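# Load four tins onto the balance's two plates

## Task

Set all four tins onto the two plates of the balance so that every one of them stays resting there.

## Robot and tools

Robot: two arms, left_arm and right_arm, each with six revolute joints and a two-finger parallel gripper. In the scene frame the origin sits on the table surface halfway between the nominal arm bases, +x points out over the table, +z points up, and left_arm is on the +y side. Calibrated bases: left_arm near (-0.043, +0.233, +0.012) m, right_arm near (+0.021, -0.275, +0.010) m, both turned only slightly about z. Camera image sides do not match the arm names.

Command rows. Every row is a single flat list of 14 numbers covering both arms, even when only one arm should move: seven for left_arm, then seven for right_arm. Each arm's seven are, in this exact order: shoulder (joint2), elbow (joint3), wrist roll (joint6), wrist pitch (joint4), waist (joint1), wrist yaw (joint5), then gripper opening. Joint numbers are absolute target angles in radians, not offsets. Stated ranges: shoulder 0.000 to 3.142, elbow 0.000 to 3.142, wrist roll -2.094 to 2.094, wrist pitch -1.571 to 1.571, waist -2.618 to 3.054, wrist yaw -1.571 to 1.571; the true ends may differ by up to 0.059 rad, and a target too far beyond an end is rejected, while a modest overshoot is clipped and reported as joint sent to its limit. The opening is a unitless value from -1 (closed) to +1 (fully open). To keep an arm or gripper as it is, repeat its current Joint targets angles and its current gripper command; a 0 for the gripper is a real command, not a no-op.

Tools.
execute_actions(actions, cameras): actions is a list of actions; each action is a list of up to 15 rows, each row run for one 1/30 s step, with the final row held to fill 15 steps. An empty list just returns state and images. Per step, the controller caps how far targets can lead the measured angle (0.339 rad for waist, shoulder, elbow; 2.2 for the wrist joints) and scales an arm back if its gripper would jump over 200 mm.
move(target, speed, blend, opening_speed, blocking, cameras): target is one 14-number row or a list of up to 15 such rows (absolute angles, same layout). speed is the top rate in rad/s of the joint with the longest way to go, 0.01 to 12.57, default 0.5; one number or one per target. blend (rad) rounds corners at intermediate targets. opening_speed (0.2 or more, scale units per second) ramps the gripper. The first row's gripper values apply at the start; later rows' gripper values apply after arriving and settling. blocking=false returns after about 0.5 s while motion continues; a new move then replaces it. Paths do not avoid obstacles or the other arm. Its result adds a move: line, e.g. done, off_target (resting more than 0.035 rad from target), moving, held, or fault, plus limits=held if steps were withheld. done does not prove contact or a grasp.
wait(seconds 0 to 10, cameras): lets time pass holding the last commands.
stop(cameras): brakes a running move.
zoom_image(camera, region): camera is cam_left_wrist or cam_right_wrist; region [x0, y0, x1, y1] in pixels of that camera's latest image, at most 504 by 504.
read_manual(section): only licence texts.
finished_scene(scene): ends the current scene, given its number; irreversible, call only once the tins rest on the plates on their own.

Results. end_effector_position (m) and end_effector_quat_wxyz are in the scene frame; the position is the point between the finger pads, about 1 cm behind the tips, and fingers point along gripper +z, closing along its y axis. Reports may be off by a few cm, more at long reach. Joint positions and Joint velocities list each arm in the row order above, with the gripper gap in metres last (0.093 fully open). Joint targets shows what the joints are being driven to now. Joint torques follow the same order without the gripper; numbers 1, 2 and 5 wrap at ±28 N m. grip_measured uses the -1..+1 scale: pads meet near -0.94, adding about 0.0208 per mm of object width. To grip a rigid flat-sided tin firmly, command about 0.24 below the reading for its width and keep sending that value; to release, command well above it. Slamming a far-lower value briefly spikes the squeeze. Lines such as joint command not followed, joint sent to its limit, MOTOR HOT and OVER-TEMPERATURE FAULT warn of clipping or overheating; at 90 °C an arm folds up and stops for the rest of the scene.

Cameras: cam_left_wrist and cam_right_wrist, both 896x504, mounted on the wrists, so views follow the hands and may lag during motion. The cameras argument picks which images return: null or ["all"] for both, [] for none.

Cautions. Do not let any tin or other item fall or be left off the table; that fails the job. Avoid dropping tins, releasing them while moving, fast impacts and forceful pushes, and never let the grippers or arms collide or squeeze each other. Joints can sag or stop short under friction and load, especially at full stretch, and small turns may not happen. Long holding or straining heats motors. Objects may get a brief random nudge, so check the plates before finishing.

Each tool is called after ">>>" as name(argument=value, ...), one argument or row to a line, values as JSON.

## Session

>>> execute_actions(
  actions=[],
)

Scene clock: 0.00 s.
left_arm: end_effector_position=(+0.3307, +0.2981, +0.0918) grip_measured=+1.000 end_effector_quat_wxyz=(+0.571, -0.113, +0.805, +0.111) | right_arm: end_effector_position=(+0.4042, -0.2893, +0.0886) grip_measured=+1.000 end_effector_quat_wxyz=(+0.552, +0.032, +0.831, -0.056)
Joint names: [shoulder, elbow, wrist roll, wrist pitch, waist, wrist yaw]
Joint positions: left_arm=[1.6 0.313 -0.037 0.946 0.021 -0.257 0.093] | right_arm=[1.55 0.359 0.003 0.792 0.003 0.158 0.093]
Joint velocities: within noise
Joint torques (N m): no reading
Heat: left arm: 46 °C; right arm: 42 °C.
Joint targets: left_arm=[1.589 0.324 -0.037 0.960 0.021 -0.259] | right_arm=[1.540 0.371 0.003 0.804 0.003 0.158]
Tool commands: left_gripper/opening=+1.0 right_gripper/opening=+1.0
camera_calibration:
cam_left_wrist: T_world_to_cam=[[0.287066, -0.956216, -0.0569538, 0.19505], [-0.675444, -0.159899, -0.719867, 0.374934], [0.679241, 0.245118, -0.691772, -0.150872], [0, 0, 0, 1]] pos_world=[0.299733, 0.283443, 0.176642]
cam_right_wrist: T_world_to_cam=[[-0.129665, -0.990243, 0.0510552, -0.238568], [-0.732327, 0.0609246, -0.678222, 0.412425], [0.668494, -0.12533, -0.733082, -0.160082], [0, 0, 0, 1]] pos_world=[0.37811, -0.28143, 0.174542]

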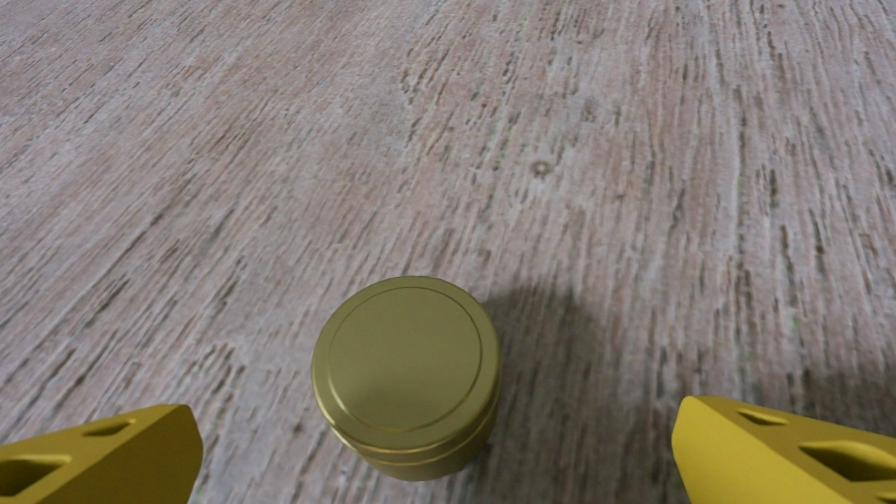

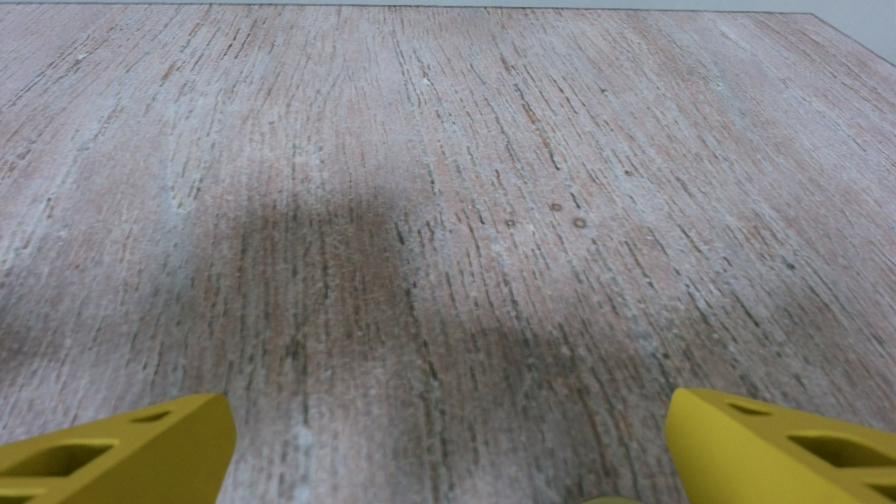

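>>> move(
  target=[1.0,1.3,0,-1.0,0.0,0,1,1.0,1.3,0,-1.0,0.0,0,1],
  speed=1.0,
)

>>> move(
  target=[0.9,1.2,0,-0.9,-0.3,0,1,0.9,1.2,0,-0.9,0.3,0,1],
  speed=0.8,
)

Scene clock: 8.30 s.
left_arm: end_effector_position=(+0.2408, +0.2488, +0.3136) grip_measured=+1.000 end_effector_quat_wxyz=(+0.422, -0.031, +0.906, +0.015) | right_arm: end_effector_position=(+0.3047, -0.2699, +0.3114) grip_measured=+1.000 end_effector_quat_wxyz=(+0.422, -0.008, +0.907, -0.003)
Joint names: [shoulder, elbow, wrist roll, wrist pitch, waist, wrist yaw]
Joint positions: left_arm=[1.002 1.265 -0.014 -0.961 0.007 -0.017 0.093] | right_arm=[1 1.265 0.003 -0.964 0.003 0.023 0.093]
Joint velocities: within noise
Joint torques (N m): left_arm=[-1.84 10.1 0.23 1.37 -0.92 0.09] | right_arm=[-1.51 10.29 0.13 1.48 0.01 0.09]
Heat: left arm: 47 °C; right arm: 44 °C.
Joint targets: left_arm=[1.000 1.300 0.000 -1.001 0.000 -0.008] | right_arm=[1.000 1.300 0.000 -1.000 0.000 0.013]
move: off_target (left_arm, right_arm); left_arm: the wrist pitch is farthest, 0.039 rad from its target; right_arm: the wrist pitch is farthest, 0.036 rad from its target
camera_calibration:
cam_left_wrist: T_world_to_cam=[[0.0443238, -0.999016, 0.00128538, 0.237071], [-0.904719, -0.0406857, -0.424063, 0.398752], [0.423698, 0.0176332, -0.905632, 0.260915], [0, 0, 0, 1]] pos_world=[0.239701, 0.24846, 0.405084]
cam_right_wrist: T_world_to_cam=[[-0.00429813, -0.999941, 0.00994903, -0.271539], [-0.904379, -0.000358432, -0.42673, 0.44697], [0.426709, -0.0108318, -0.904324, 0.230126], [0, 0, 0, 1]] pos_world=[0.304866, -0.26887, 0.401546]

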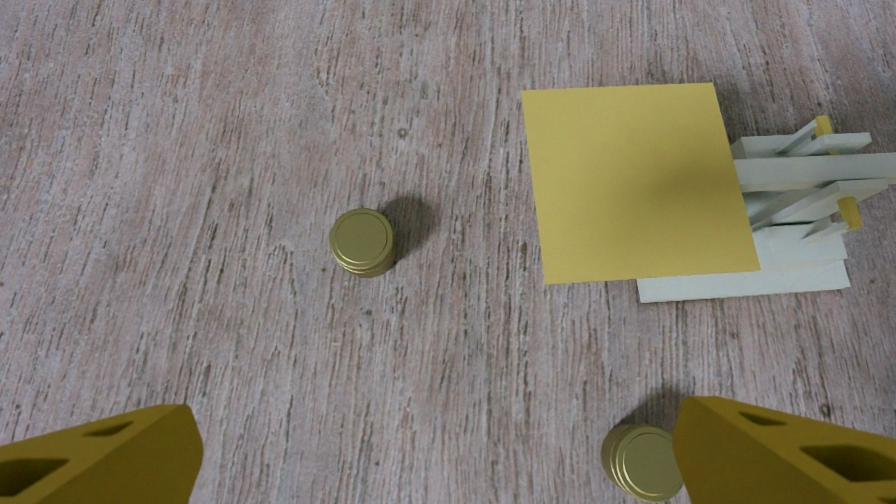

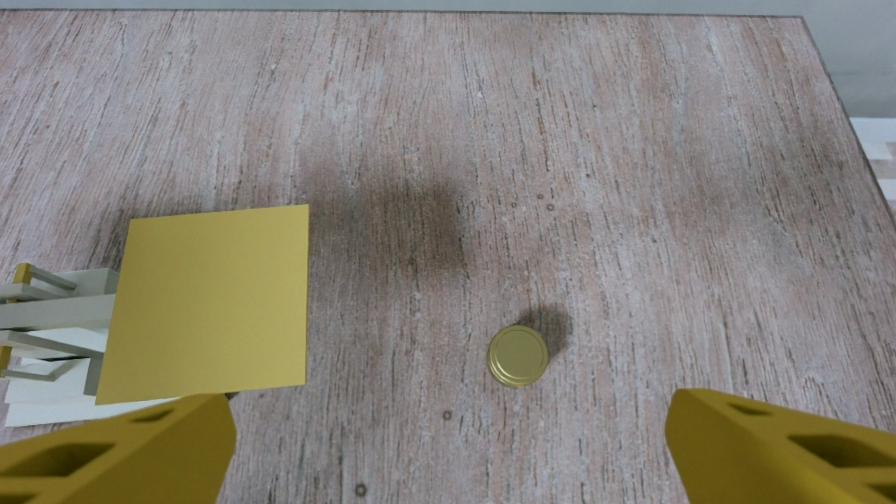

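Scene clock: 9.13 s.
left_arm: end_effector_position=(+0.2135, +0.1658, +0.3165) grip_measured=+1.000 end_effector_quat_wxyz=(+0.438, +0.108, +0.891, -0.060) | right_arm: end_effector_position=(+0.2718, -0.1906, +0.3148) grip_measured=+1.000 end_effector_quat_wxyz=(+0.436, -0.143, +0.885, +0.072)
Joint names: [shoulder, elbow, wrist roll, wrist pitch, waist, wrist yaw]
Joint positions: left_arm=[0.908 1.213 -0.014 -0.961 -0.294 0.001 0.093] | right_arm=[0.905 1.213 0.003 -0.963 0.295 -0.001 0.093]
Joint velocities: within noise
Joint torques (N m): left_arm=[-1.54 5.82 0.22 2.34 -0.88 0.07] | right_arm=[-1.05 5.57 0.1 2.52 0.36 0.05]
Heat: left arm: 47 °C; right arm: 44 °C.
Joint targets: left_arm=[0.900 1.200 -0.001 -0.900 -0.300 0.008] | right_arm=[0.900 1.200 0.000 -0.899 0.300 -0.009]
move: off_target (left_arm, right_arm); left_arm: the wrist pitch is farthest, 0.061 rad from its target; right_arm: the wrist pitch is farthest, 0.063 rad from its target
camera_calibration:
cam_left_wrist: T_world_to_cam=[[-0.267537, -0.963467, 0.0124405, 0.212565], [-0.856055, 0.231745, -0.462022, 0.328312], [0.44226, -0.134258, -0.886781, 0.291825], [0, 0, 0, 1]] pos_world=[0.208859, 0.167895, 0.407828]
cam_right_wrist: T_world_to_cam=[[0.301794, -0.95335, -0.00667157, -0.261598], [-0.84415, -0.26396, -0.466622, 0.364726], [0.443093, 0.146455, -0.884432, 0.267344], [0, 0, 0, 1]] pos_world=[0.268374, -0.192275, 0.404891]

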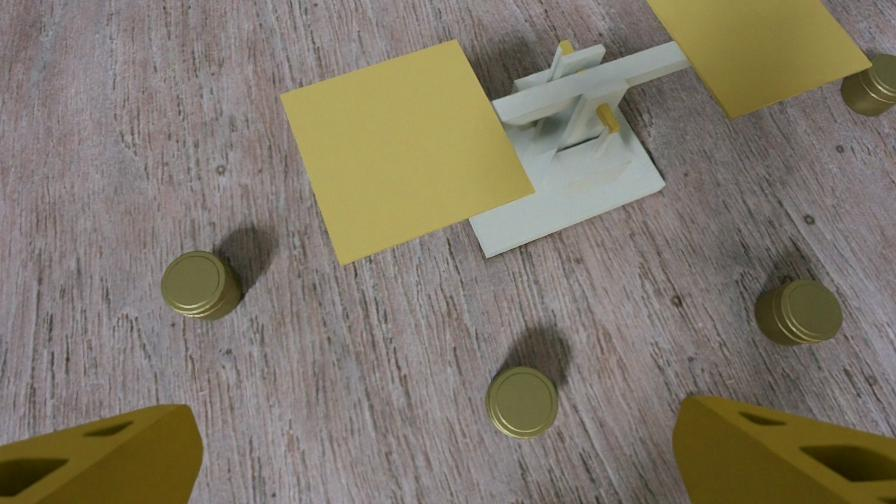

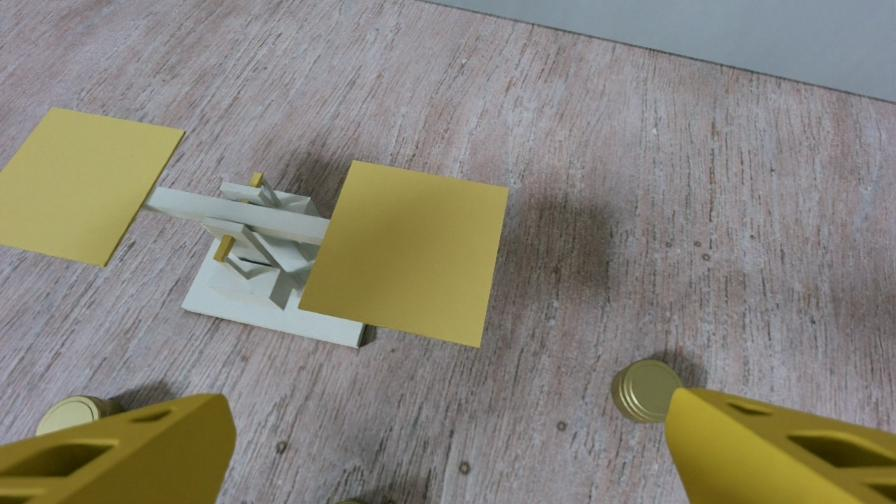

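>>> move(
  target=[1.686,1.04,0,-0.137,0.161,0,1,1.37,0.765,0,-0.23,-0.176,0,1],
  speed=0.9,
)

Scene clock: 50.20 s.
left_arm: end_effector_position=(+0.3924, +0.3238, +0.1097) grip_measured=+1.000 end_effector_quat_wxyz=(+0.357, -0.108, +0.927, +0.035) | right_arm: end_effector_position=(+0.3733, -0.3280, +0.1045) grip_measured=+1.000 end_effector_quat_wxyz=(+0.331, +0.071, +0.940, -0.027)
Joint names: [shoulder, elbow, wrist roll, wrist pitch, waist, wrist yaw]
Joint positions: left_arm=[1.685 1.046 -0.026 -0.197 0.163 -0.008 0.093] | right_arm=[1.373 0.773 0.003 -0.293 -0.175 0.008 0.093]
Joint velocities: within noise
Joint torques (N m): left_arm=[-8.21 6.63 0.22 2.1 -0.61 -0.06] | right_arm=[-5.37 6.37 0.07 2.22 0.08 0.19]
Heat: left arm: 52 °C; right arm: 50 °C.
Joint targets: left_arm=[1.686 1.040 -0.013 -0.137 0.161 -0.011] | right_arm=[1.370 0.765 0.000 -0.231 -0.176 0.009]
move: off_target (left_arm, right_arm); left_arm: the wrist pitch is farthest, 0.060 rad from its target; right_arm: the wrist pitch is farthest, 0.063 rad from its target
camera_calibration:
cam_left_wrist: T_world_to_cam=[[0.202802, -0.979078, 0.0166568, 0.235274], [-0.934526, -0.198598, -0.295331, 0.501079], [0.29246, 0.0443276, -0.95525, 0.0589737], [0, 0, 0, 1]] pos_world=[0.40331, 0.327251, 0.2004]
cam_right_wrist: T_world_to_cam=[[-0.168769, -0.985644, 0.00471499, -0.260669], [-0.955768, 0.162481, -0.24517, 0.474381], [0.240884, -0.0458837, -0.969469, 0.0778744], [0, 0, 0, 1]] pos_world=[0.390646, -0.330432, 0.19303]

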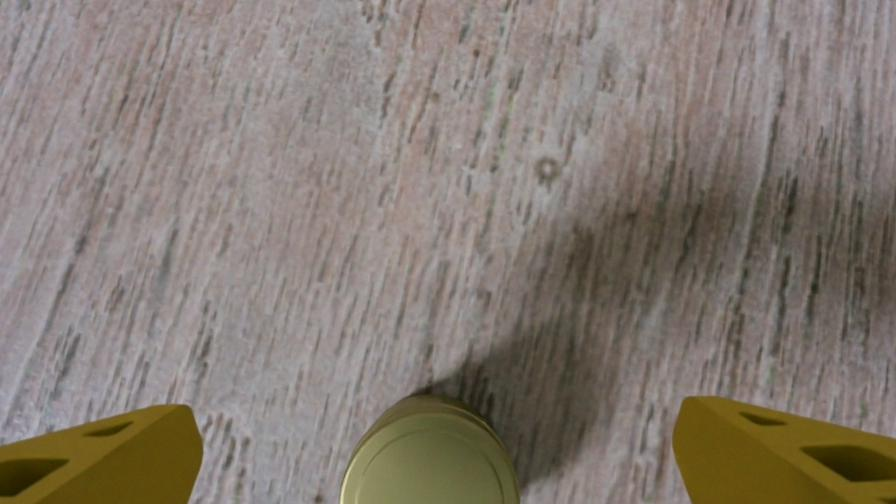

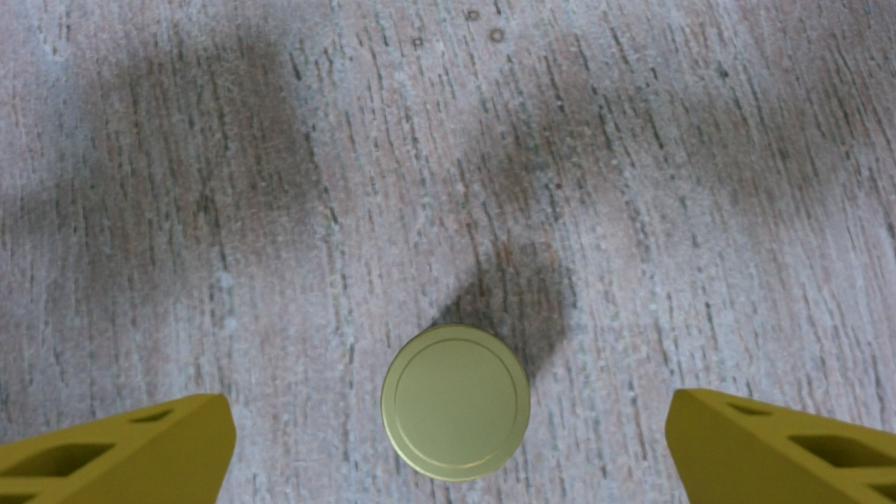

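>>> move(
  target=[
    [1.80,0.832,0,0.165,0.171,0,1,1.588,0.622,0,0.10,-0.188,0,1],
    [1.80,0.832,0,0.165,0.171,0,-0.3,1.588,0.622,0,0.10,-0.188,0,-0.3],
  ],
  speed=0.4,
  opening_speed=0.8,
)

Scene clock: 69.90 s.
left_arm: end_effector_position=(+0.3784, +0.3212, +0.0400) grip_measured=-0.056 end_effector_quat_wxyz=(+0.355, -0.103, +0.928, +0.038) | right_arm: end_effector_position=(+0.3785, -0.3317, +0.0294) grip_measured=-0.042 end_effector_quat_wxyz=(+0.319, +0.075, +0.944, -0.028)
Joint names: [shoulder, elbow, wrist roll, wrist pitch, waist, wrist yaw]
Joint positions: left_arm=[1.786 0.844 -0.014 0.102 0.163 -0.01 0.043] | right_arm=[1.587 0.631 0.003 0.037 -0.183 0.008 0.043]
Joint velocities: within noise
Joint torques (N m): left_arm=[-6.97 5.16 0.24 2.13 0.16 0.09] | right_arm=[-5.82 4.97 0.09 2.23 -0.54 0.1]
Heat: left arm: 52 °C; right arm: 50 °C.
Joint targets: left_arm=[1.800 0.832 0.001 0.165 0.171 -0.001] | right_arm=[1.588 0.622 0.000 0.100 -0.188 0.000]
move: off_target (left_arm, right_arm); target 2's new numbers were sent with left_arm's wrist pitch 0.063 rad from that target; left_arm: the wrist pitch is farthest, 0.063 rad from its target; right_arm: the wrist pitch is farthest, 0.063 rad from its target
camera_calibration:
cam_left_wrist: T_world_to_cam=[[0.194876, -0.980801, 0.00730625, 0.240684], [-0.937676, -0.188483, -0.291955, 0.464825], [0.287727, 0.0500441, -0.956404, -0.00338535], [0, 0, 0, 1]] pos_world=[0.389926, 0.323844, 0.130712]
cam_right_wrist: T_world_to_cam=[[-0.176485, -0.984289, 0.00526401, -0.259752], [-0.960177, 0.17098, -0.220968, 0.46533], [0.216596, -0.0440518, -0.975267, 0.0135494], [0, 0, 0, 1]] pos_world=[0.398022, -0.334636, 0.117404]

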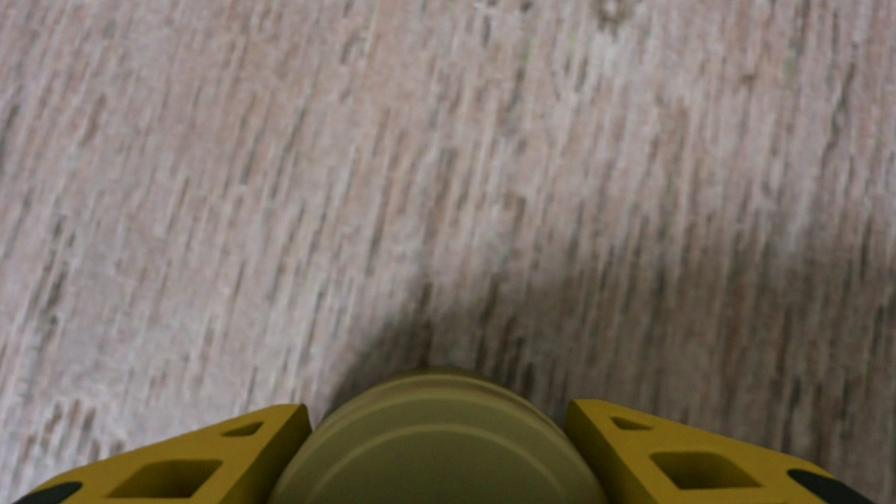

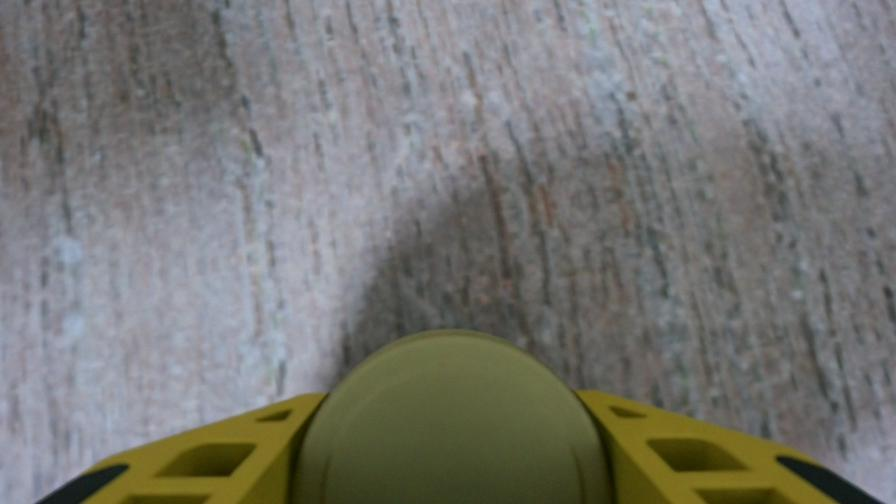

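>>> move(
  target=[
    [1.72,0.9,0,0.06,0.165,0,-0.3,1.5,0.68,0,-0.03,-0.188,0,-0.3],
    [1.5,1.4,0,-0.69,0.165,0,-0.3,1.4,1.3,0,-0.76,-0.188,0,-0.3],
    [1.727,1.65,0,-0.705,-0.223,0,-0.3,1.622,1.545,0,-0.79,0.34,0,-0.3],
  ],
  speed=0.7,
  blend=0.06,
)

Scene clock: 83.83 s.
left_arm: end_effector_position=(+0.4266, +0.1438, +0.2420) grip_measured=-0.072 end_effector_quat_wxyz=(+0.374, +0.086, +0.923, -0.034) | right_arm: end_effector_position=(+0.4264, -0.1161, +0.2245) grip_measured=-0.057 end_effector_quat_wxyz=(+0.324, -0.174, +0.928, +0.061)
Joint names: [shoulder, elbow, wrist roll, wrist pitch, waist, wrist yaw]
Joint positions: left_arm=[1.719 1.597 -0.002 -0.679 -0.228 -0.003 0.042] | right_arm=[1.623 1.492 0.003 -0.768 0.345 0.002 0.042]
Joint velocities: within noise
Joint torques (N m): left_arm=[-8.36 12.27 0.22 1.32 -0.03 0.02] | right_arm=[-7.8 12.01 0.05 1.34 -0.51 0.13]
Heat: left arm: 50 °C; right arm: 50 °C.
Joint targets: left_arm=[1.727 1.650 0.012 -0.705 -0.223 0.000] | right_arm=[1.622 1.545 0.000 -0.789 0.340 0.000]
move: off_target (left_arm, right_arm); left_arm: the elbow is farthest, 0.053 rad from its target; right_arm: the elbow is farthest, 0.053 rad from its target
camera_calibration:
cam_left_wrist: T_world_to_cam=[[-0.207062, -0.978324, 0.00283999, 0.227966], [-0.924232, 0.19466, -0.328487, 0.483566], [0.320813, -0.0706419, -0.944504, 0.185161], [0, 0, 0, 1]] pos_world=[0.434728, 0.141974, 0.333083]
cam_right_wrist: T_world_to_cam=[[0.346881, -0.937909, 0.0000441834, -0.256693], [-0.910815, -0.336871, -0.238608, 0.441602], [0.223808, 0.0827283, -0.971116, 0.213712], [0, 0, 0, 1]] pos_world=[0.443429, -0.109672, 0.312921]

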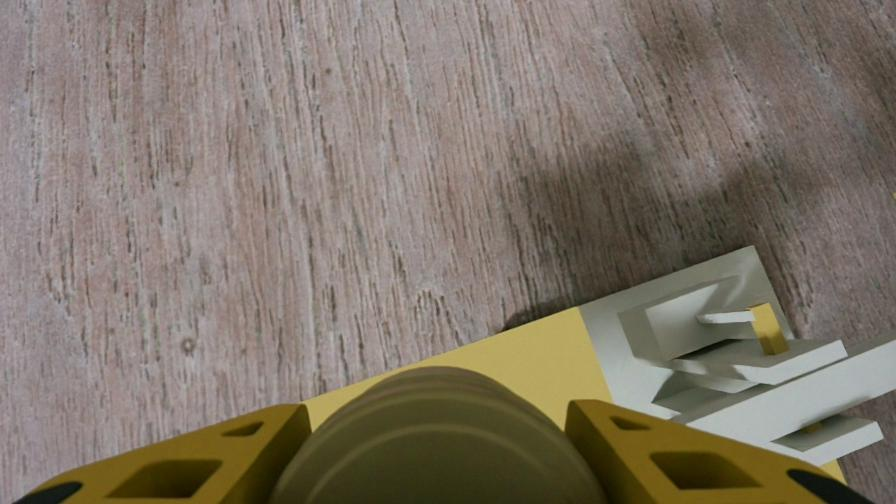

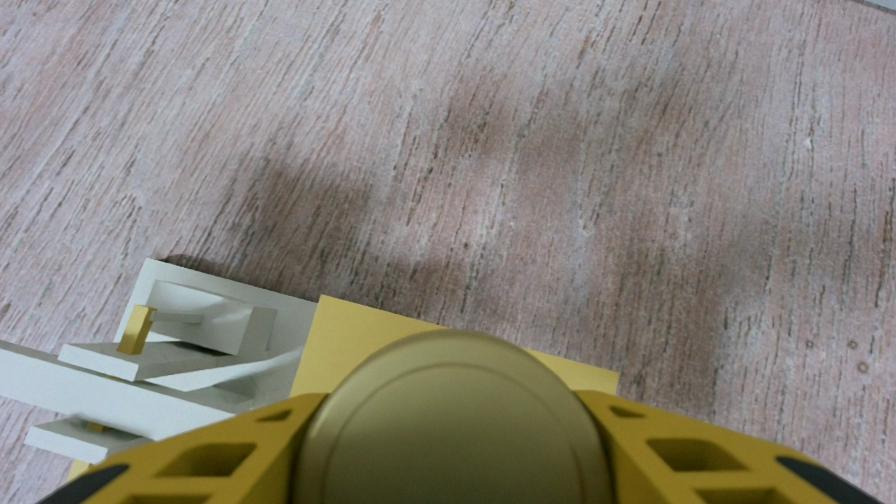

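>>> move(
  target=[1.745,1.381,0,-0.435,-0.223,0,-0.3,1.64,1.29,0,-0.52,0.34,0,-0.3],
  speed=0.25,
)

Scene clock: 110.30 s.
left_arm: end_effector_position=(+0.4224, +0.1446, +0.1754) grip_measured=-0.072 end_effector_quat_wxyz=(+0.349, +0.087, +0.933, -0.032) | right_arm: end_effector_position=(+0.4242, -0.1169, +0.1647) grip_measured=-0.057 end_effector_quat_wxyz=(+0.305, -0.175, +0.934, +0.057)
Joint names: [shoulder, elbow, wrist roll, wrist pitch, waist, wrist yaw]
Joint positions: left_arm=[1.738 1.389 -0.002 -0.505 -0.228 -0.003 0.042] | right_arm=[1.643 1.298 0.003 -0.595 0.345 0.002 0.042]
Joint velocities: within noise
Joint torques (N m): left_arm=[-8.59 6.76 0.11 2.21 -0.06 0.03] | right_arm=[-8.4 6.67 0.05 2.31 -0.24 0.17]
Heat: left arm: 57 °C; right arm: 54 °C.
Joint targets: left_arm=[1.745 1.381 0.000 -0.434 -0.223 0.000] | right_arm=[1.640 1.290 0.000 -0.521 0.340 0.000]
move: off_target (left_arm, right_arm); left_arm: the wrist pitch is farthest, 0.070 rad from its target; right_arm: the wrist pitch is farthest, 0.075 rad from its target
camera_calibration:
cam_left_wrist: T_world_to_cam=[[-0.206842, -0.978366, 0.00397374, 0.227752], [-0.940095, 0.197623, -0.27779, 0.454988], [0.270995, -0.0611944, -0.960634, 0.146196], [0, 0, 0, 1]] pos_world=[0.435222, 0.141856, 0.265926]
cam_right_wrist: T_world_to_cam=[[0.346921, -0.937894, 0.00088795, -0.256927], [-0.918945, -0.340101, -0.199677, 0.421658], [0.187578, 0.0684562, -0.979861, 0.171205], [0, 0, 0, 1]] pos_world=[0.444499, -0.109284, 0.25218]

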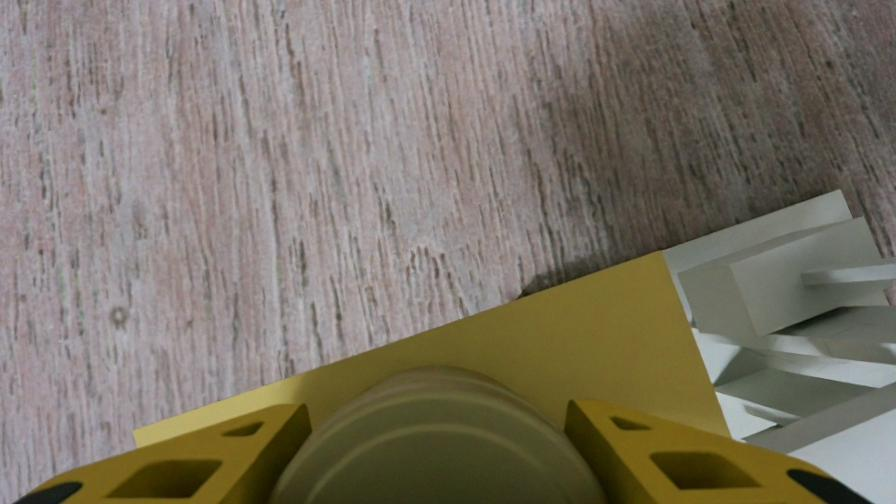

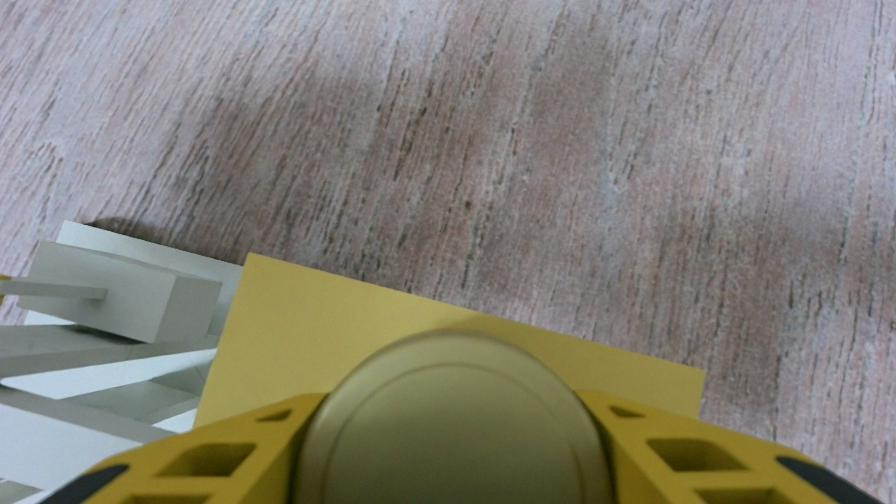

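>>> move(
  target=[1.745,1.361,0,-0.415,-0.223,0,-0.3,1.64,1.272,0,-0.502,0.34,0,-0.3],
  speed=0.12,
)

Scene clock: 120.43 s.
left_arm: end_effector_position=(+0.4220, +0.1446, +0.1710) grip_measured=-0.072 end_effector_quat_wxyz=(+0.349, +0.087, +0.932, -0.032) | right_arm: end_effector_position=(+0.4245, -0.1168, +0.1612) grip_measured=-0.057 end_effector_quat_wxyz=(+0.307, -0.175, +0.934, +0.058)
Joint names: [shoulder, elbow, wrist roll, wrist pitch, waist, wrist yaw]
Joint positions: left_arm=[1.738 1.372 -0.002 -0.487 -0.228 -0.003 0.042] | right_arm=[1.643 1.282 0.003 -0.575 0.345 0.002 0.042]
Joint velocities: within noise
Joint torques (N m): left_arm=[-8.58 6.65 0.11 2.19 -0.06 0.03] | right_arm=[-8.2 6.61 0.1 2.34 -0.39 0.2]
Heat: left arm: 56 °C; right arm: 53 °C.
Joint targets: left_arm=[1.745 1.361 0.000 -0.416 -0.223 0.000] | right_arm=[1.640 1.272 0.000 -0.501 0.340 0.000]
move: off_target (left_arm, right_arm); left_arm: the wrist pitch is farthest, 0.072 rad from its target; right_arm: the wrist pitch is farthest, 0.073 rad from its target
camera_calibration:
cam_left_wrist: T_world_to_cam=[[-0.206863, -0.978362, 0.00396271, 0.227796], [-0.939949, 0.197614, -0.278288, 0.453437], [0.271483, -0.0612921, -0.96049, 0.141847], [0, 0, 0, 1]] pos_world=[0.434821, 0.141956, 0.261526]
cam_right_wrist: T_world_to_cam=[[0.346894, -0.937904, 0.000817658, -0.256861], [-0.918217, -0.33979, -0.203521, 0.421578], [0.191161, 0.0698495, -0.97907, 0.166356], [0, 0, 0, 1]] pos_world=[0.444402, -0.109283, 0.248884]

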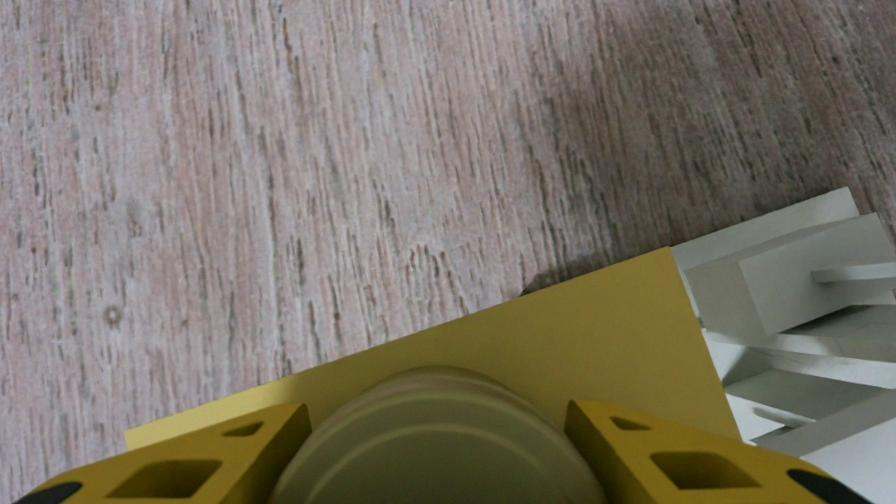

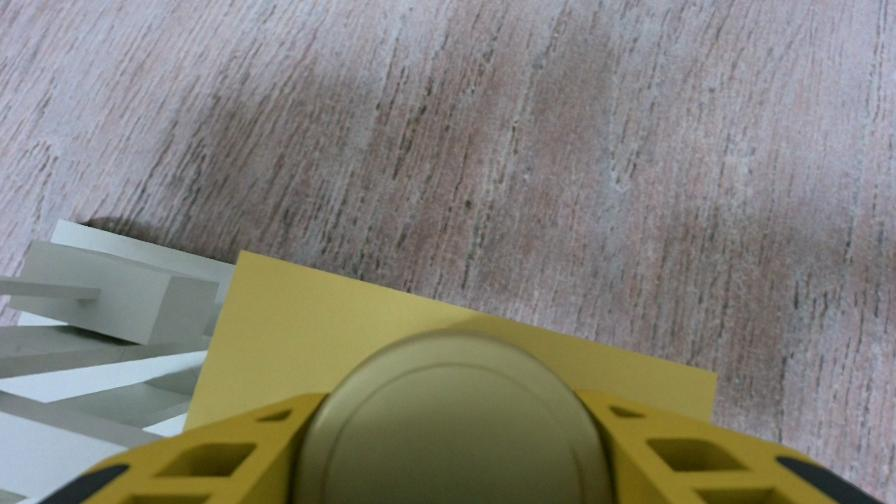

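>>> move(
  target=[1.745,1.361,0,-0.415,-0.223,0,-0.3,1.64,1.25,0,-0.482,0.34,0,-0.3],
  speed=0.12,
)

Scene clock: 129.43 s.
left_arm: end_effector_position=(+0.4228, +0.1445, +0.1717) grip_measured=-0.072 end_effector_quat_wxyz=(+0.352, +0.086, +0.932, -0.032) | right_arm: end_effector_position=(+0.4252, -0.1165, +0.1574) grip_measured=-0.057 end_effector_quat_wxyz=(+0.310, -0.175, +0.933, +0.058)
Joint names: [shoulder, elbow, wrist roll, wrist pitch, waist, wrist yaw]
Joint positions: left_arm=[1.738 1.372 -0.002 -0.482 -0.228 -0.003 0.042] | right_arm=[1.643 1.263 0.003 -0.549 0.345 0.002 0.042]
Joint velocities: within noise
Joint torques (N m): left_arm=[-8.61 6.64 0.11 2.16 -0.09 0.02] | right_arm=[-8.32 6.13 0.12 2.24 -0.32 0.16]
Heat: left arm: 54 °C; right arm: 53 °C.
Joint targets: left_arm=[1.745 1.361 0.000 -0.415 -0.223 0.000] | right_arm=[1.640 1.250 0.000 -0.482 0.340 0.000]
move: off_target (left_arm, right_arm); left_arm: the wrist pitch is farthest, 0.067 rad from its target; right_arm: the wrist pitch is farthest, 0.067 rad from its target
camera_calibration:
cam_left_wrist: T_world_to_cam=[[-0.206902, -0.978354, 0.00384627, 0.227824], [-0.938687, 0.197402, -0.282666, 0.454675], [0.275788, -0.0620946, -0.959211, 0.140405], [0, 0, 0, 1]] pos_world=[0.435213, 0.141857, 0.262323]
cam_right_wrist: T_world_to_cam=[[0.346896, -0.937903, 0.000691907, -0.256768], [-0.916863, -0.339269, -0.21038, 0.422094], [0.197551, 0.0723456, -0.977619, 0.15979], [0, 0, 0, 1]] pos_world=[0.444507, -0.109181, 0.245191]

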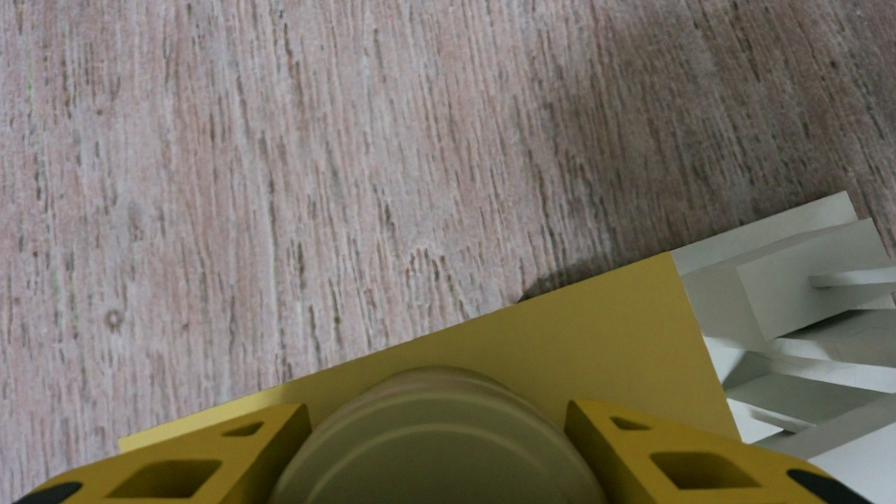

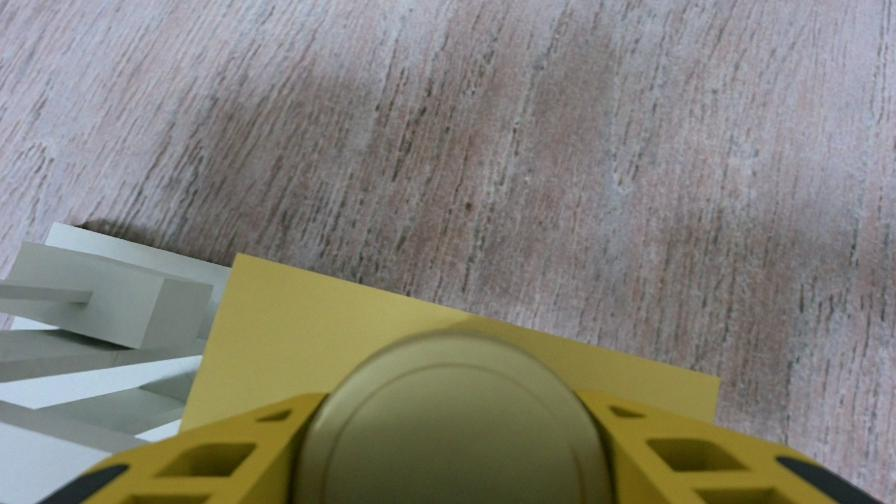

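>>> move(
  target=[1.745,1.361,0,-0.415,-0.223,0,0.5,1.64,1.25,0,-0.482,0.34,0,0.5],
  opening_speed=0.7,
)

>>> move(
  target=[
    [1.70,1.63,0,-0.68,-0.223,0,0.5,1.603,1.6,0,-0.84,0.34,0,0.5],
    [1.2,1.5,0,-1.1,-0.25,0,1,1.2,1.5,0,-1.1,0.25,0,1],
  ],
  speed=0.6,
  blend=0.1,
)

Scene clock: 136.20 s.
left_arm: end_effector_position=(+0.4247, +0.1441, +0.1735) grip_measured=+0.497 end_effector_quat_wxyz=(+0.357, +0.086, +0.930, -0.032) | right_arm: end_effector_position=(+0.4268, -0.1159, +0.1588) grip_measured=+0.498 end_effector_quat_wxyz=(+0.314, -0.175, +0.931, +0.059)
Joint names: [shoulder, elbow, wrist roll, wrist pitch, waist, wrist yaw]
Joint positions: left_arm=[1.738 1.372 -0.002 -0.472 -0.228 -0.003 0.069] | right_arm=[1.643 1.263 0.003 -0.539 0.345 0.002 0.069]
Joint velocities: within noise
Joint torques (N m): left_arm=[-8.59 6.65 0.11 2.08 -0.08 0.03] | right_arm=[-8.2 6.2 0.11 2.17 -0.64 0.12]
Heat: left arm: 53 °C; right arm: 51 °C.
Joint targets: left_arm=[1.745 1.361 0.000 -0.415 -0.223 0.000] | right_arm=[1.640 1.250 0.000 -0.481 0.340 0.000]
move: off_target (left_arm, right_arm); left_arm: the wrist pitch is farthest, 0.057 rad from its target; right_arm: the wrist pitch is farthest, 0.057 rad from its target
camera_calibration:
cam_left_wrist: T_world_to_cam=[[-0.206887, -0.978358, 0.00360087, 0.227886], [-0.93565, 0.196777, -0.292981, 0.457659], [0.285932, -0.063983, -0.956111, 0.13696], [0, 0, 0, 1]] pos_world=[0.436194, 0.141661, 0.264214]
cam_right_wrist: T_world_to_cam=[[0.346896, -0.937903, 0.000508062, -0.256755], [-0.915016, -0.33855, -0.219385, 0.424845], [0.205934, 0.0756391, -0.975638, 0.157297], [0, 0, 0, 1]] pos_world=[0.445414, -0.108878, 0.246801]

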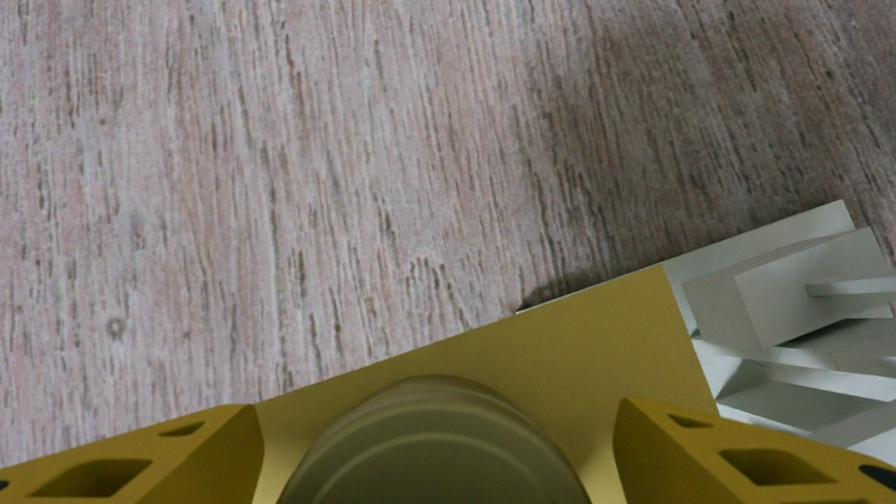

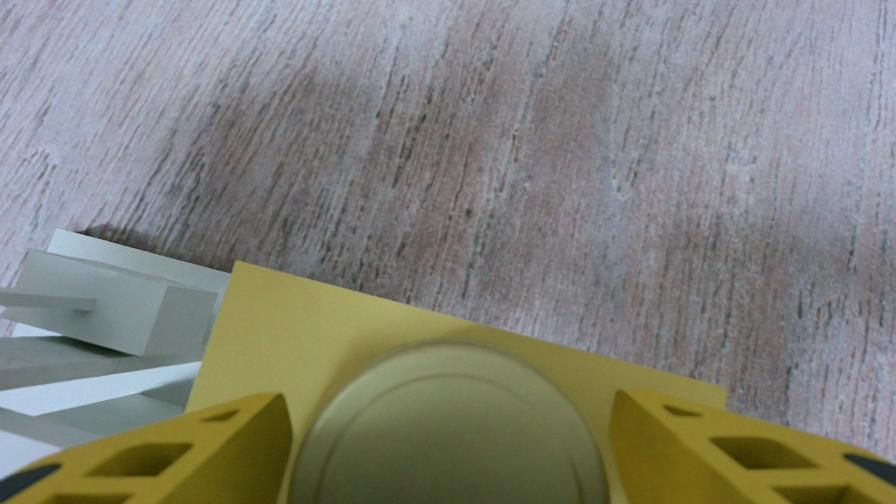

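Scene clock: 138.87 s.
left_arm: end_effector_position=(+0.2681, +0.1689, +0.3374) grip_measured=+1.000 end_effector_quat_wxyz=(+0.396, +0.092, +0.913, -0.039) | right_arm: end_effector_position=(+0.3250, -0.1864, +0.3353) grip_measured=+1.000 end_effector_quat_wxyz=(+0.392, -0.128, +0.909, +0.056)
Joint names: [shoulder, elbow, wrist roll, wrist pitch, waist, wrist yaw]
Joint positions: left_arm=[1.205 1.513 -0.002 -1.061 -0.244 -0.003 0.093] | right_arm=[1.203 1.513 0.003 -1.066 0.255 0.002 0.093]
Joint velocities: within noise
Joint torques (N m): left_arm=[-3.73 5.7 0.11 1.28 -0.94 0.03] | right_arm=[-3.52 5.42 0.05 1.43 -0.43 0.15]
Heat: left arm: 53 °C; right arm: 52 °C.
Joint targets: left_arm=[1.200 1.500 0.000 -1.100 -0.250 0.000] | right_arm=[1.200 1.500 0.000 -1.100 0.250 0.000]
move: off_target (left_arm); target 2's new numbers were sent with left_arm's wrist pitch 0.041 rad from that target; left_arm: the wrist pitch is farthest, 0.039 rad from its target
camera_calibration:
cam_left_wrist: T_world_to_cam=[[-0.222438, -0.974945, 0.00186748, 0.223344], [-0.90458, 0.205668, -0.373412, 0.371432], [0.363672, -0.0847501, -0.927664, 0.313217], [0, 0, 0, 1]] pos_world=[0.271762, 0.167901, 0.42884]
cam_right_wrist: T_world_to_cam=[[0.261389, -0.96523, -0.00273767, -0.263954], [-0.894975, -0.241299, -0.375226, 0.410447], [0.361519, 0.10053, -0.926929, 0.293537], [0, 0, 0, 1]] pos_world=[0.330215, -0.185245, 0.425375]

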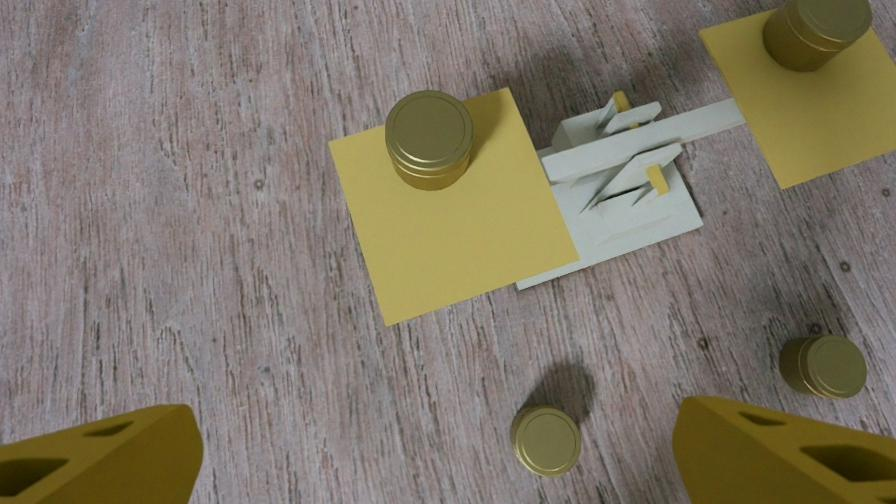

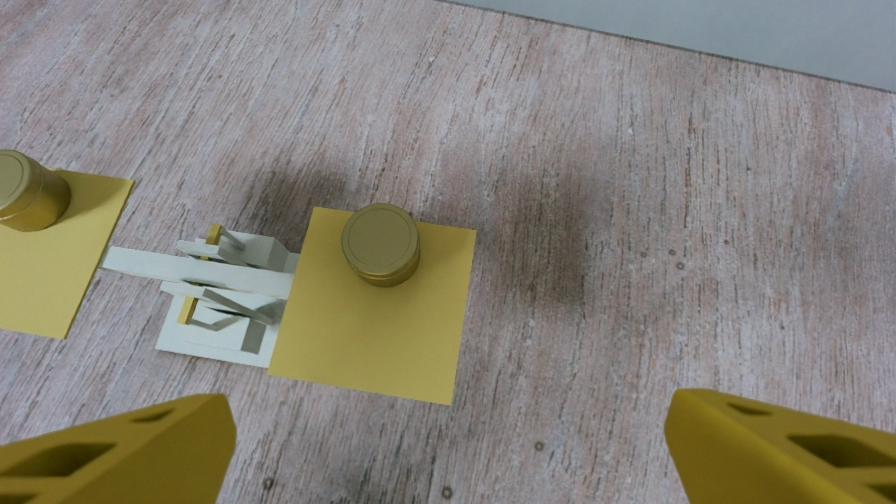

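>>> move(
  target=[1.135,0.704,0,-0.48,-0.52,0,1,0.922,0.55,0,-0.55,0.59,0,1],
  speed=0.8,
)

Scene clock: 161.93 s.
left_arm: end_effector_position=(+0.2208, +0.0955, +0.1148) grip_measured=+1.000 end_effector_quat_wxyz=(+0.284, +0.224, +0.929, -0.073) | right_arm: end_effector_position=(+0.2238, -0.1324, +0.1007) grip_measured=+1.000 end_effector_quat_wxyz=(+0.278, -0.288, +0.912, +0.088)
Joint names: [shoulder, elbow, wrist roll, wrist pitch, waist, wrist yaw]
Joint positions: left_arm=[1.162 0.714 -0.003 -0.528 -0.515 0.007 0.093] | right_arm=[0.933 0.56 0.003 -0.607 0.585 0.002 0.093]
Joint velocities: within noise
Joint torques (N m): left_arm=[-5.87 6.45 0.11 1.81 -0.83 0.03] | right_arm=[-2.48 6.23 0.1 2.1 0.42 0.2]
Heat: left arm: 51 °C; right arm: 50 °C.
Joint targets: left_arm=[1.135 0.704 -0.002 -0.479 -0.520 0.010] | right_arm=[0.922 0.550 0.000 -0.551 0.590 0.000]
move: off_target (left_arm, right_arm); left_arm: the wrist pitch is farthest, 0.048 rad from its target; right_arm: the wrist pitch is farthest, 0.057 rad from its target
camera_calibration:
cam_left_wrist: T_world_to_cam=[[-0.478811, -0.87777, 0.0161472, 0.18728], [-0.867918, 0.470508, -0.15919, 0.202723], [0.132134, -0.0902361, -0.987116, 0.176017], [0, 0, 0, 1]] pos_world=[0.242361, 0.0848887, 0.202997]
cam_right_wrist: T_world_to_cam=[[0.559871, -0.828578, 0.00167819, -0.234986], [-0.817783, -0.5529, -0.159793, 0.164587], [0.133329, 0.088091, -0.987149, 0.162738], [0, 0, 0, 1]] pos_world=[0.24446, -0.11804, 0.187341]

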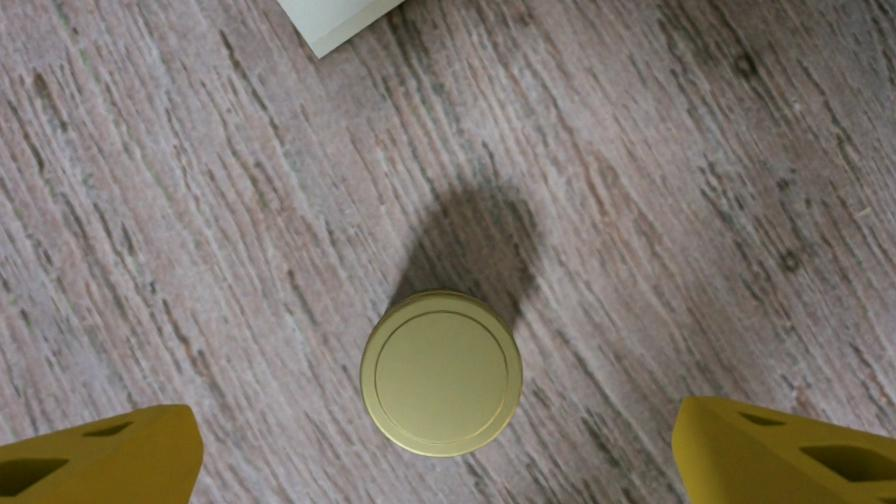

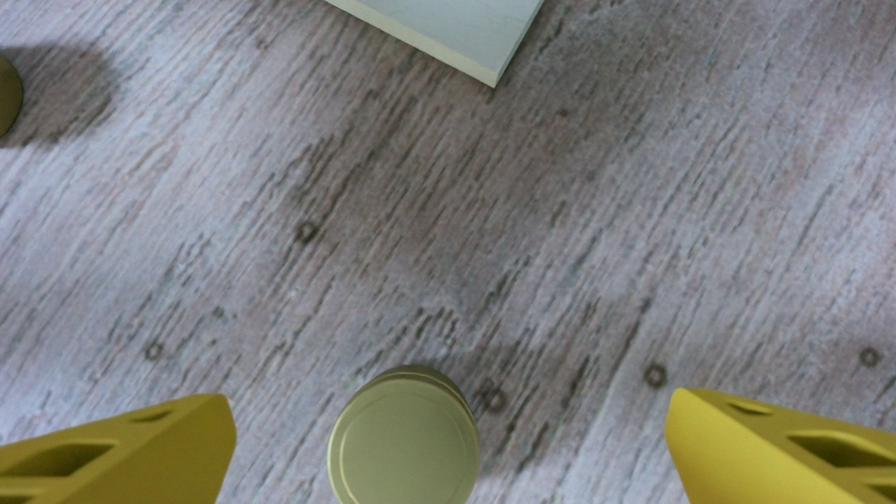

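>>> move(
  target=[
    [1.155,0.704,0,-0.46,-0.515,0,1,0.845,0.468,0,-0.535,0.648,0,1],
    [1.347,0.482,0,-0.042,-0.515,0,1,0.981,0.246,0,-0.175,0.648,0,1],
  ],
  speed=0.4,
)

Scene clock: 178.73 s.
left_arm: end_effector_position=(+0.2306, +0.0904, +0.0423) grip_measured=+1.000 end_effector_quat_wxyz=(+0.298, +0.218, +0.926, -0.078) | right_arm: end_effector_position=(+0.2061, -0.1280, +0.0280) grip_measured=+1.000 end_effector_quat_wxyz=(+0.286, -0.313, +0.900, +0.100)
Joint names: [shoulder, elbow, wrist roll, wrist pitch, waist, wrist yaw]
Joint positions: left_arm=[1.338 0.493 -0.014 -0.099 -0.515 0.007 0.093] | right_arm=[0.977 0.257 0.003 -0.234 0.644 0.002 0.093]
Joint velocities: within noise
Joint torques (N m): left_arm=[-3.23 5.55 0.12 1.91 -0.44 -0.1] | right_arm=[-1.11 5.76 0.11 2.22 0.43 0.14]
Heat: left arm: 50 °C; right arm: 50 °C.
Joint targets: left_arm=[1.347 0.482 -0.011 -0.043 -0.515 0.000] | right_arm=[0.981 0.246 0.000 -0.174 0.648 0.000]
move: off_target (left_arm, right_arm); left_arm: the wrist pitch is farthest, 0.057 rad from its target; right_arm: the wrist pitch is farthest, 0.059 rad from its target
camera_calibration:
cam_left_wrist: T_world_to_cam=[[-0.471544, -0.881578, 0.0216101, 0.187186], [-0.867586, 0.459393, -0.190403, 0.204304], [0.157927, -0.108532, -0.981468, 0.0982387], [0, 0, 0, 1]] pos_world=[0.250003, 0.0818256, 0.131273]
cam_right_wrist: T_world_to_cam=[[0.607255, -0.794506, 0.00118146, -0.226728], [-0.780648, -0.596938, -0.185076, 0.128339], [0.14775, 0.111466, -0.982723, 0.0927477], [0, 0, 0, 1]] pos_world=[0.224166, -0.113865, 0.115166]

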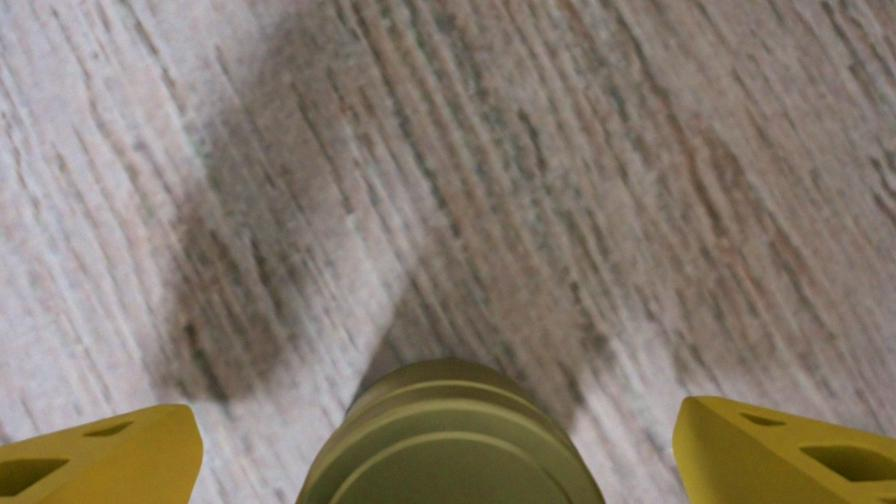

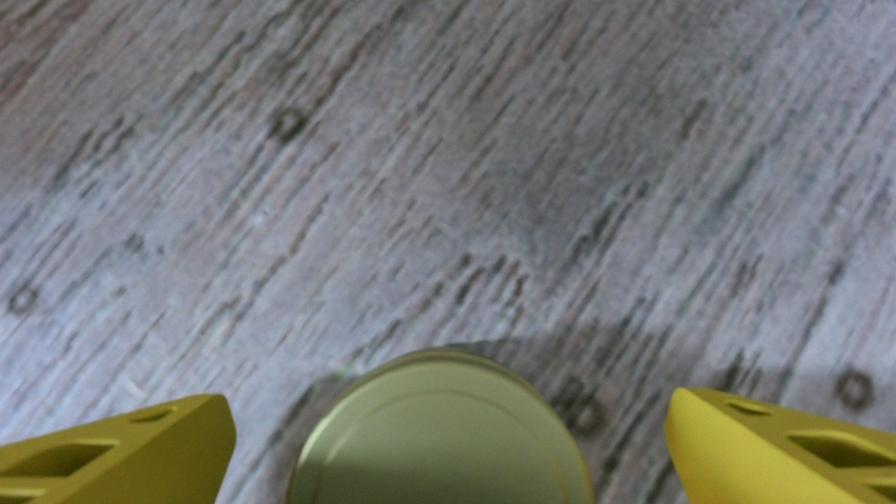

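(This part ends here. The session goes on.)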